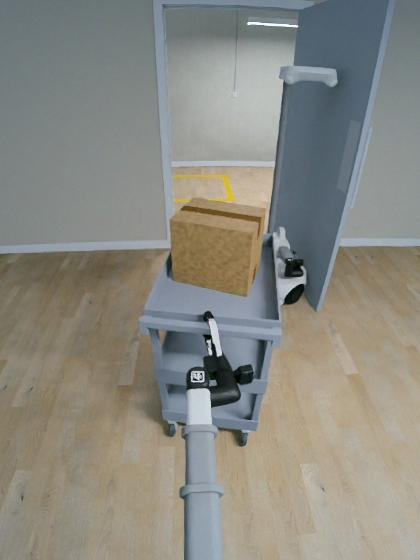

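move --blocking false --r2 '{"base":{"translate_m":0.05,"strafe_m":-0.17},"joints":{"wrist_yaw_rad":0.36},"speeds":{"wrist_yaw_rad":0.1},"pace":"slow"}'

wait --seconds 4 --cameras '["r2_head_camera"]'

Scene clock: 455.90 s.
move: r2 moving
r1: as last shown
r1.lidar_m: 1.96 0.36 0.25 - 0.25 0.25 0.54 1.24 1.11 2.74 0.79 0.66
r1.motor_effort: lift_m=+19(20) arm_m=+4(4) wheel_0=+1(1) wheel_1=+8(8) wheel_2=-1(1)
r1.servo_current: wrist_yaw_rad=46(72) wrist_pitch_rad=39(46) wrist_roll_rad=52(59) gripper_m=39(46)
r1.contact_limits: translate_m 1
r1.wrist_depth_mm: - 134 - - 382 228 175 / - 122 134 - 389 229 176 / - 124 157 - 394 244 178 / 108 135 208 - 399 234 179 / 212 - - - 368 236 180 / 1008 1229 193 1205 191 236 180 / 759 750 750 153 373 211 180
r2.base_odometry: x=-1.625 y=-0.880 heading=-2.666
r2.turned_by_wheels: +0.001
r2.turned_by_imu: +0.001
r2.base_tilt: forward=-0.7 right=+0.1
r2.lidar_m: 0.77 2.89 2.17 2.07 2.17 2.99 3.06 3.16 2.77 2.66 2.78 0.77
r2.base_status: translate_m moving; strafe_m moving
r2.joint_positions: lift_m=+0.645 arm_m=+0.385 wrist_yaw_rad=+0.195 wrist_pitch_rad=-0.003 wrist_roll_rad=+1.570 gripper_m=-0.033
r2.joint_status: wrist_yaw_rad moving
r2.measured_speeds: translate_m=+0.014 strafe_m=-0.047 rotate_rad=+0.002 lift_m=+0.000 arm_m=+0.000 wrist_yaw_rad=+0.106 wrist_pitch_rad=+0.000 wrist_roll_rad=+0.000
r2.motor_effort: lift_m=+14(14) arm_m=+6(6) wheel_0=+11(18) wheel_1=-4(6) wheel_2=-5(6)
r2.servo_current: wrist_yaw_rad=52(72) wrist_pitch_rad=39(46) wrist_roll_rad=39(52) gripper_m=195(202)
r2.hand_pose: x=+0.8556 y=-0.0299 z=+0.8243 quat_wxyz=(+0.704, +0.704, +0.068, +0.070) (m; r2's base frame)
r2.wrist_depth_mm: - 362 107 159 - 715 - / 377 359 112 169 170 723 - / - 392 127 178 181 778 - / - 442 127 191 193 - - / - 521 136 203 210 - - / - 175 145 218 189 163 - / - - 151 - - 1756 -
pictures: none

Scene clock: 458.43 s.
earlier move: r2 done
r1.base_odometry: x=-1.983 y=-0.307 heading=-2.382
r1.turned_by_wheels: +0.000
r1.turned_by_imu: +0.000
r1.base_tilt: forward=-1.5 right=+1.3
r1.lidar_m: 1.08 0.32 0.25 - 0.25 0.26 0.55 1.22 1.12 2.72 0.73 0.56
r1.base_status: not commanded
r1.joint_positions: lift_m=+0.124 arm_m=+0.000 wrist_yaw_rad=+3.196 wrist_pitch_rad=+0.002 wrist_roll_rad=+0.000 gripper_m=+0.056
r1.joint_status: not commanded
r1.measured_speeds: all 0
r1.motor_effort: lift_m=+20(20) arm_m=+4(4) wheel_0=+1(2) wheel_1=+7(8) wheel_2=-1(1)
r1.servo_current: wrist_yaw_rad=46(72) wrist_pitch_rad=33(52) wrist_roll_rad=33(65) gripper_m=52(52)
r1.contact_limits: translate_m 1
r1.hand_pose: x=-0.1218 y=+0.0715 z=+0.3019 quat_wxyz=(-0.027, -0.001, +0.000, +1.000) (m; r1's base frame)
r1.wrist_depth_mm: - 134 - - 384 228 175 / - 121 134 - 387 229 176 / - 124 157 - 397 247 177 / 109 135 207 - 394 234 179 / 213 - - - 368 235 180 / 1008 1229 193 1182 191 236 180 / 750 759 759 154 373 211 180
r2.base_odometry: x=-1.738 y=-0.761 heading=-2.666
r2.turned_by_wheels: +0.000
r2.turned_by_imu: +0.001
r2.base_tilt: forward=-0.7 right=+0.1
r2.lidar_m: 0.80 0.84 2.35 2.24 2.31 3.18 3.11 3.21 2.62 2.51 2.61 0.84
r2.base_status: done
r2.joint_positions: lift_m=+0.645 arm_m=+0.385 wrist_yaw_rad=+0.360 wrist_pitch_rad=-0.009 wrist_roll_rad=+1.570 gripper_m=-0.034
r2.joint_status: all done
r2.measured_speeds: all 0
r2.motor_effort: lift_m=+11(14) arm_m=-4(6) wheel_0=+8(20) wheel_1=-3(9) wheel_2=-3(9)
r2.servo_current: wrist_yaw_rad=52(91) wrist_pitch_rad=52(59) wrist_roll_rad=52(59) gripper_m=98(202)
r2.hand_pose: x=+0.8566 y=+0.0197 z=+0.8262 quat_wxyz=(+0.695, +0.696, +0.123, +0.130) (m; r2's base frame)
r2.wrist_depth_mm: - 1921 119 173 170 699 - / - 384 128 182 182 741 - / - 430 407 195 193 778 - / - - 148 206 204 - - / - - 508 216 219 - - / - - 177 181 174 1863 504 / - 158 - - - 1756 1336
wait: 2.53 of 4 s (r2 has come to rest)
pictures: r2_head_camera
Images, in order (width x height): r2_head_camera 420x560.

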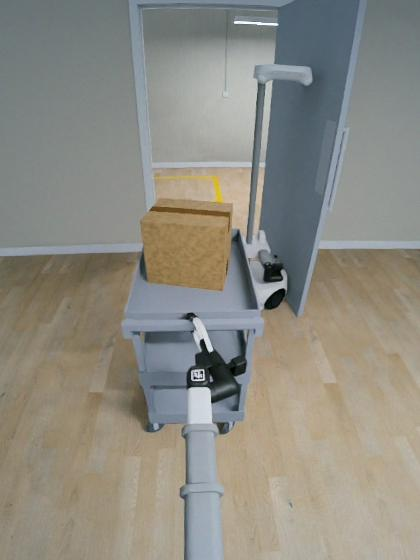

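move --blocking false --r2 '{"joints":{"gripper_m":0.13}}'

wait --seconds 2

move --blocking false --r2 '{"base":{"translate_m":-0.1},"joints":{"arm_m":0.25}}'

wait --seconds 2

move --blocking false --r2 '{"base":{"strafe_m":0.1},"joints":{"wrist_yaw_rad":0.07}}'

wait --seconds 2 --cameras '["r2_head_camera"]'

Scene clock: 472.47 s.
move: r2 moving
r1: as last shown
r1.base_tilt: forward=-1.6 right=+1.3
r1.lidar_m: 1.08 0.31 0.25 - 0.25 0.25 0.53 1.25 1.14 2.74 0.70 0.56
r1.motor_effort: lift_m=+20(20) arm_m=+4(4) wheel_0=+2(2) wheel_1=+7(8) wheel_2=-1(1)
r1.servo_current: wrist_yaw_rad=59(59) wrist_pitch_rad=46(46) wrist_roll_rad=39(59) gripper_m=39(46)
r1.contact_limits: translate_m 1
r1.wrist_depth_mm: - 135 - - 382 229 175 / - 122 134 - 387 230 177 / - 124 158 - 394 246 177 / 108 135 208 - 394 234 179 / 214 - - - 366 236 179 / 1008 1205 194 1182 191 236 180 / 750 750 750 153 370 210 180
r2.base_odometry: x=-1.738 y=-0.761 heading=-2.666
r2.turned_by_wheels: +0.000
r2.turned_by_imu: +0.000
r2.base_tilt: forward=-0.8 right=+0.0
r2.lidar_m: 0.80 0.85 2.35 2.24 2.32 3.20 3.10 3.20 2.63 2.51 2.61 0.85
r2.base_status: not commanded
r2.joint_positions: lift_m=+0.645 arm_m=+0.385 wrist_yaw_rad=+0.360 wrist_pitch_rad=-0.009 wrist_roll_rad=+1.570 gripper_m=-0.009
r2.joint_status: gripper_m moving
r2.measured_speeds: translate_m=+0.000 strafe_m=+0.000 rotate_rad=-0.001 lift_m=+0.000 arm_m=+0.000 wrist_yaw_rad=+0.000 wrist_pitch_rad=+0.000 wrist_roll_rad=+0.000
r2.motor_effort: lift_m=+11(12) arm_m=-4(4) wheel_0=+7(8) wheel_1=-3(3) wheel_2=-3(3)
r2.servo_current: wrist_yaw_rad=52(59) wrist_pitch_rad=52(59) wrist_roll_rad=33(52) gripper_m=91(104)
r2.hand_pose: x=+0.8566 y=+0.0197 z=+0.8263 quat_wxyz=(+0.695, +0.696, +0.123, +0.130) (m; r2's base frame)
r2.wrist_depth_mm: - 1863 124 176 177 707 - / - 389 134 185 185 750 - / - 439 407 198 196 778 - / - - 452 209 208 - - / - - 504 221 223 - - / - - 180 183 232 1863 500 / - - - - - 1618 1336
pictures: none

Scene clock: 474.37 s.
earlier move: r2 done
r1.base_odometry: x=-1.983 y=-0.307 heading=-2.382
r1.turned_by_wheels: +0.000
r1.turned_by_imu: +0.000
r1.base_tilt: forward=-1.6 right=+1.2
r1.lidar_m: 1.06 0.34 0.25 - 0.25 0.26 0.54 1.23 1.14 2.71 0.69 0.52
r1.base_status: not commanded
r1.joint_positions: lift_m=+0.124 arm_m=+0.000 wrist_yaw_rad=+3.196 wrist_pitch_rad=+0.002 wrist_roll_rad=+0.000 gripper_m=+0.056
r1.joint_status: not commanded
r1.measured_speeds: all 0
r1.motor_effort: lift_m=+19(20) arm_m=+4(4) wheel_0=+1(2) wheel_1=+7(8) wheel_2=-1(1)
r1.servo_current: wrist_yaw_rad=52(65) wrist_pitch_rad=26(52) wrist_roll_rad=52(65) gripper_m=39(46)
r1.contact_limits: translate_m 1
r1.hand_pose: x=-0.1218 y=+0.0715 z=+0.3019 quat_wxyz=(-0.027, -0.001, +0.000, +1.000) (m; r1's base frame)
r1.wrist_depth_mm: - 134 - - 382 228 174 / - 122 134 - 389 230 176 / - 124 158 - 394 245 178 / 109 135 208 - 397 235 180 / 213 - - - 366 236 180 / 1008 1205 194 1160 191 235 180 / 750 750 750 153 373 210 180
r2.base_odometry: x=-1.738 y=-0.761 heading=-2.666
r2.turned_by_wheels: +0.000
r2.turned_by_imu: +0.000
r2.base_tilt: forward=-0.7 right=+0.1
r2.lidar_m: 0.82 0.84 2.34 2.23 2.33 3.17 3.13 3.20 2.64 2.49 2.63 1.85
r2.base_status: not commanded
r2.joint_positions: lift_m=+0.645 arm_m=+0.385 wrist_yaw_rad=+0.360 wrist_pitch_rad=-0.003 wrist_roll_rad=+1.570 gripper_m=+0.130
r2.joint_status: all done
r2.measured_speeds: all 0
r2.motor_effort: lift_m=+13(13) arm_m=-4(4) wheel_0=+4(8) wheel_1=-3(3) wheel_2=-3(3)
r2.servo_current: wrist_yaw_rad=33(59) wrist_pitch_rad=46(59) wrist_roll_rad=59(65) gripper_m=52(130)
r2.hand_pose: x=+0.8566 y=+0.0197 z=+0.8244 quat_wxyz=(+0.696, +0.696, +0.125, +0.128) (m; r2's base frame)
r2.wrist_depth_mm: - 554 139 193 - 741 - / 402 394 147 202 - 750 - / - 430 155 215 - - - / - 488 167 228 - - - / - - 176 243 - - - / - - 183 256 195 535 - / - - - - - 1808 433
wait: 1.90 of 2 s (r2 has come to rest)
pictures: none

Scene clock: 474.87 s.
move: r2 moving
r1: as last shown
r1.base_tilt: forward=-1.6 right=+1.3
r1.lidar_m: 1.08 0.32 0.25 - 0.25 0.25 0.54 1.27 1.14 2.72 0.69 0.56
r1.motor_effort: lift_m=+20(20) arm_m=+4(4) wheel_0=+1(2) wheel_1=+8(8) wheel_2=-1(1)
r1.servo_current: wrist_yaw_rad=39(65) wrist_pitch_rad=46(46) wrist_roll_rad=59(59) gripper_m=39(46)
r1.contact_limits: translate_m 1
r1.wrist_depth_mm: - 134 - - 384 229 175 / - 121 135 - 384 230 177 / - 124 157 - 394 245 177 / 109 136 207 - 399 235 179 / 212 - - - 366 236 180 / 1008 1205 193 1182 191 236 180 / 759 759 750 153 370 210 180
r2.base_odometry: x=-1.710 y=-0.747 heading=-2.666
r2.turned_by_wheels: +0.000
r2.turned_by_imu: +0.000
r2.base_tilt: forward=-0.7 right=+0.1
r2.lidar_m: 0.83 0.89 2.34 2.22 2.32 3.17 3.08 3.16 2.62 2.50 2.60 1.87
r2.base_status: translate_m moving
r2.joint_positions: lift_m=+0.645 arm_m=+0.334 wrist_yaw_rad=+0.360 wrist_pitch_rad=-0.002 wrist_roll_rad=+1.570 gripper_m=+0.130
r2.joint_status: arm_m moving
r2.measured_speeds: translate_m=-0.122 strafe_m=+0.000 rotate_rad=+0.007 lift_m=+0.000 arm_m=-0.195 wrist_yaw_rad=+0.000 wrist_pitch_rad=+0.000 wrist_roll_rad=+0.000
r2.motor_effort: lift_m=+13(13) arm_m=-6(12) wheel_0=-5(7) wheel_1=-8(8) wheel_2=+12(12)
r2.servo_current: wrist_yaw_rad=52(52) wrist_pitch_rad=46(46) wrist_roll_rad=46(59) gripper_m=52(52)
r2.hand_pose: x=+0.8060 y=+0.0197 z=+0.8241 quat_wxyz=(+0.696, +0.696, +0.126, +0.127) (m; r2's base frame)
r2.wrist_depth_mm: - - 200 252 - - - / - 459 225 267 - - - / - 512 227 283 - - - / - - 535 301 - - - / - - 258 322 - - - / - - 217 334 213 530 - / - - - - - 394 387
pictures: none

Scene clock: 475.93 s.
earlier move: r2 done
r1.base_odometry: x=-1.983 y=-0.307 heading=-2.382
r1.turned_by_wheels: +0.000
r1.turned_by_imu: +0.000
r1.base_tilt: forward=-1.6 right=+1.3
r1.lidar_m: 1.08 0.33 0.25 - 0.25 0.25 0.54 1.25 1.15 2.74 0.69 0.55
r1.base_status: not commanded
r1.joint_positions: lift_m=+0.124 arm_m=+0.000 wrist_yaw_rad=+3.196 wrist_pitch_rad=+0.002 wrist_roll_rad=+0.000 gripper_m=+0.056
r1.joint_status: not commanded
r1.measured_speeds: all 0
r1.motor_effort: lift_m=+19(20) arm_m=+4(4) wheel_0=+1(2) wheel_1=+8(8) wheel_2=-1(1)
r1.servo_current: wrist_yaw_rad=59(65) wrist_pitch_rad=33(52) wrist_roll_rad=52(65) gripper_m=39(46)
r1.contact_limits: translate_m 1
r1.hand_pose: x=-0.1218 y=+0.0715 z=+0.3019 quat_wxyz=(-0.027, -0.001, +0.000, +1.000) (m; r1's base frame)
r1.wrist_depth_mm: - 134 - - 384 229 175 / - 121 135 - 389 230 176 / - 124 158 - 394 245 178 / 108 135 208 - 399 233 178 / 213 - - - 368 236 180 / 991 1205 193 1138 191 236 180 / 759 759 750 154 370 210 180
r2.base_odometry: x=-1.649 y=-0.715 heading=-2.667
r2.turned_by_wheels: +0.000
r2.turned_by_imu: +0.000
r2.base_tilt: forward=-0.6 right=+0.1
r2.lidar_m: 0.89 2.92 2.35 2.23 2.30 3.11 3.00 3.11 2.65 2.51 2.61 1.93
r2.base_status: done
r2.joint_positions: lift_m=+0.645 arm_m=+0.250 wrist_yaw_rad=+0.360 wrist_pitch_rad=-0.002 wrist_roll_rad=+1.570 gripper_m=+0.130
r2.joint_status: all done
r2.measured_speeds: all 0
r2.motor_effort: lift_m=+14(14) arm_m=-7(13) wheel_0=-3(11) wheel_1=-4(8) wheel_2=+2(12)
r2.servo_current: wrist_yaw_rad=46(52) wrist_pitch_rad=39(46) wrist_roll_rad=52(59) gripper_m=52(52)
r2.hand_pose: x=+0.7218 y=+0.0197 z=+0.8241 quat_wxyz=(+0.696, +0.696, +0.126, +0.127) (m; r2's base frame)
r2.wrist_depth_mm: - - - 407 - - 407 / - - 621 421 - - 427 / - - 676 449 - - 452 / - - 750 469 - - 484 / - - - 504 - 521 525 / - - 217 480 220 549 1078 / - - - - - 1808 1138
wait: 1.07 of 2 s (r2 has come to rest)
pictures: none

Scene clock: 476.43 s.
move: r2 moving
r1: as last shown
r1.lidar_m: 1.06 0.33 0.25 - 0.25 0.25 0.53 1.24 1.14 2.73 0.68 0.56
r1.motor_effort: lift_m=+19(20) arm_m=+4(4) wheel_0=+1(1) wheel_1=+7(8) wheel_2=-1(1)
r1.servo_current: wrist_yaw_rad=52(72) wrist_pitch_rad=46(52) wrist_roll_rad=46(65) gripper_m=46(46)
r1.contact_limits: translate_m 1
r1.wrist_depth_mm: - 134 - - 387 228 175 / - 121 134 - 384 230 176 / - 124 157 - 394 244 177 / 108 136 208 - 397 234 179 / 213 - - - 366 236 180 / 1008 1255 193 1160 191 235 181 / 750 759 750 153 370 211 180
r2.base_odometry: x=-1.633 y=-0.748 heading=-2.667
r2.turned_by_wheels: +0.000
r2.turned_by_imu: +0.000
r2.base_tilt: forward=-0.7 right=+0.1
r2.lidar_m: 0.90 2.95 2.29 2.19 2.29 3.12 3.03 3.10 2.65 2.54 2.66 0.96
r2.base_status: strafe_m moving
r2.joint_positions: lift_m=+0.645 arm_m=+0.250 wrist_yaw_rad=+0.074 wrist_pitch_rad=-0.002 wrist_roll_rad=+1.570 gripper_m=+0.130
r2.joint_status: wrist_yaw_rad moving
r2.measured_speeds: translate_m=+0.000 strafe_m=+0.140 rotate_rad=-0.003 lift_m=+0.000 arm_m=+0.000 wrist_yaw_rad=-0.048 wrist_pitch_rad=+0.000 wrist_roll_rad=+0.000
r2.motor_effort: lift_m=+14(14) arm_m=-7(7) wheel_0=-13(13) wheel_1=+8(11) wheel_2=+0(2)
r2.servo_current: wrist_yaw_rad=46(111) wrist_pitch_rad=33(46) wrist_roll_rad=52(52) gripper_m=52(59)
r2.hand_pose: x=+0.7151 y=-0.0659 z=+0.8241 quat_wxyz=(+0.707, +0.706, +0.025, +0.027) (m; r2's base frame)
r2.wrist_depth_mm: - - - - - 1336 1098 / - - - 473 1708 1336 473 / - - - 473 - 480 473 / - - 691 484 - 484 484 / - - 715 488 - 488 492 / - - 217 492 220 500 504 / - - - - - 530 512
pictures: none

Scene clock: 477.40 s.
earlier move: r2 done
r1.base_odometry: x=-1.983 y=-0.307 heading=-2.382
r1.turned_by_wheels: +0.000
r1.turned_by_imu: +0.000
r1.base_tilt: forward=-1.6 right=+1.3
r1.lidar_m: 1.09 0.34 0.25 - 0.25 0.25 0.54 1.24 1.12 2.73 0.69 0.54
r1.base_status: not commanded
r1.joint_positions: lift_m=+0.124 arm_m=+0.000 wrist_yaw_rad=+3.196 wrist_pitch_rad=+0.002 wrist_roll_rad=+0.000 gripper_m=+0.056
r1.joint_status: not commanded
r1.measured_speeds: all 0
r1.motor_effort: lift_m=+19(20) arm_m=+4(4) wheel_0=+1(2) wheel_1=+7(8) wheel_2=-1(1)
r1.servo_current: wrist_yaw_rad=39(72) wrist_pitch_rad=46(52) wrist_roll_rad=59(65) gripper_m=46(52)
r1.contact_limits: translate_m 1
r1.hand_pose: x=-0.1218 y=+0.0715 z=+0.3019 quat_wxyz=(-0.027, -0.001, +0.000, +1.000) (m; r1's base frame)
r1.wrist_depth_mm: - 134 - - 387 228 174 / - 122 135 - 389 230 176 / - 124 158 - 394 245 177 / 108 135 206 - 397 235 180 / 212 - - - 368 236 181 / 1008 1205 193 1182 191 235 180 / 750 750 750 153 368 210 180
r2.base_odometry: x=-1.604 y=-0.804 heading=-2.667
r2.turned_by_wheels: +0.000
r2.turned_by_imu: +0.000
r2.base_tilt: forward=-0.7 right=+0.1
r2.lidar_m: 0.89 2.95 2.21 2.13 2.22 3.07 3.01 3.09 2.68 2.61 2.72 0.93
r2.base_status: done
r2.joint_positions: lift_m=+0.645 arm_m=+0.250 wrist_yaw_rad=+0.073 wrist_pitch_rad=-0.002 wrist_roll_rad=+1.570 gripper_m=+0.130
r2.joint_status: all done
r2.measured_speeds: all 0
r2.motor_effort: lift_m=+14(14) arm_m=-7(7) wheel_0=-2(13) wheel_1=+3(11) wheel_2=+0(2)
r2.servo_current: wrist_yaw_rad=46(111) wrist_pitch_rad=39(46) wrist_roll_rad=59(59) gripper_m=52(59)
r2.hand_pose: x=+0.7151 y=-0.0662 z=+0.8241 quat_wxyz=(+0.707, +0.706, +0.025, +0.026) (m; r2's base frame)
r2.wrist_depth_mm: - - - 459 - 1366 462 / - - - 462 - 668 466 / - - 676 473 - - 477 / - - 707 480 - 480 484 / - - 741 488 - 492 492 / - - 217 496 521 500 504 / - - - - - 1661 1078
wait: 0.97 of 2 s (r2 has come to rest)
pictures: r2_head_camera
Images, in order (width x height): r2_head_camera 420x560.

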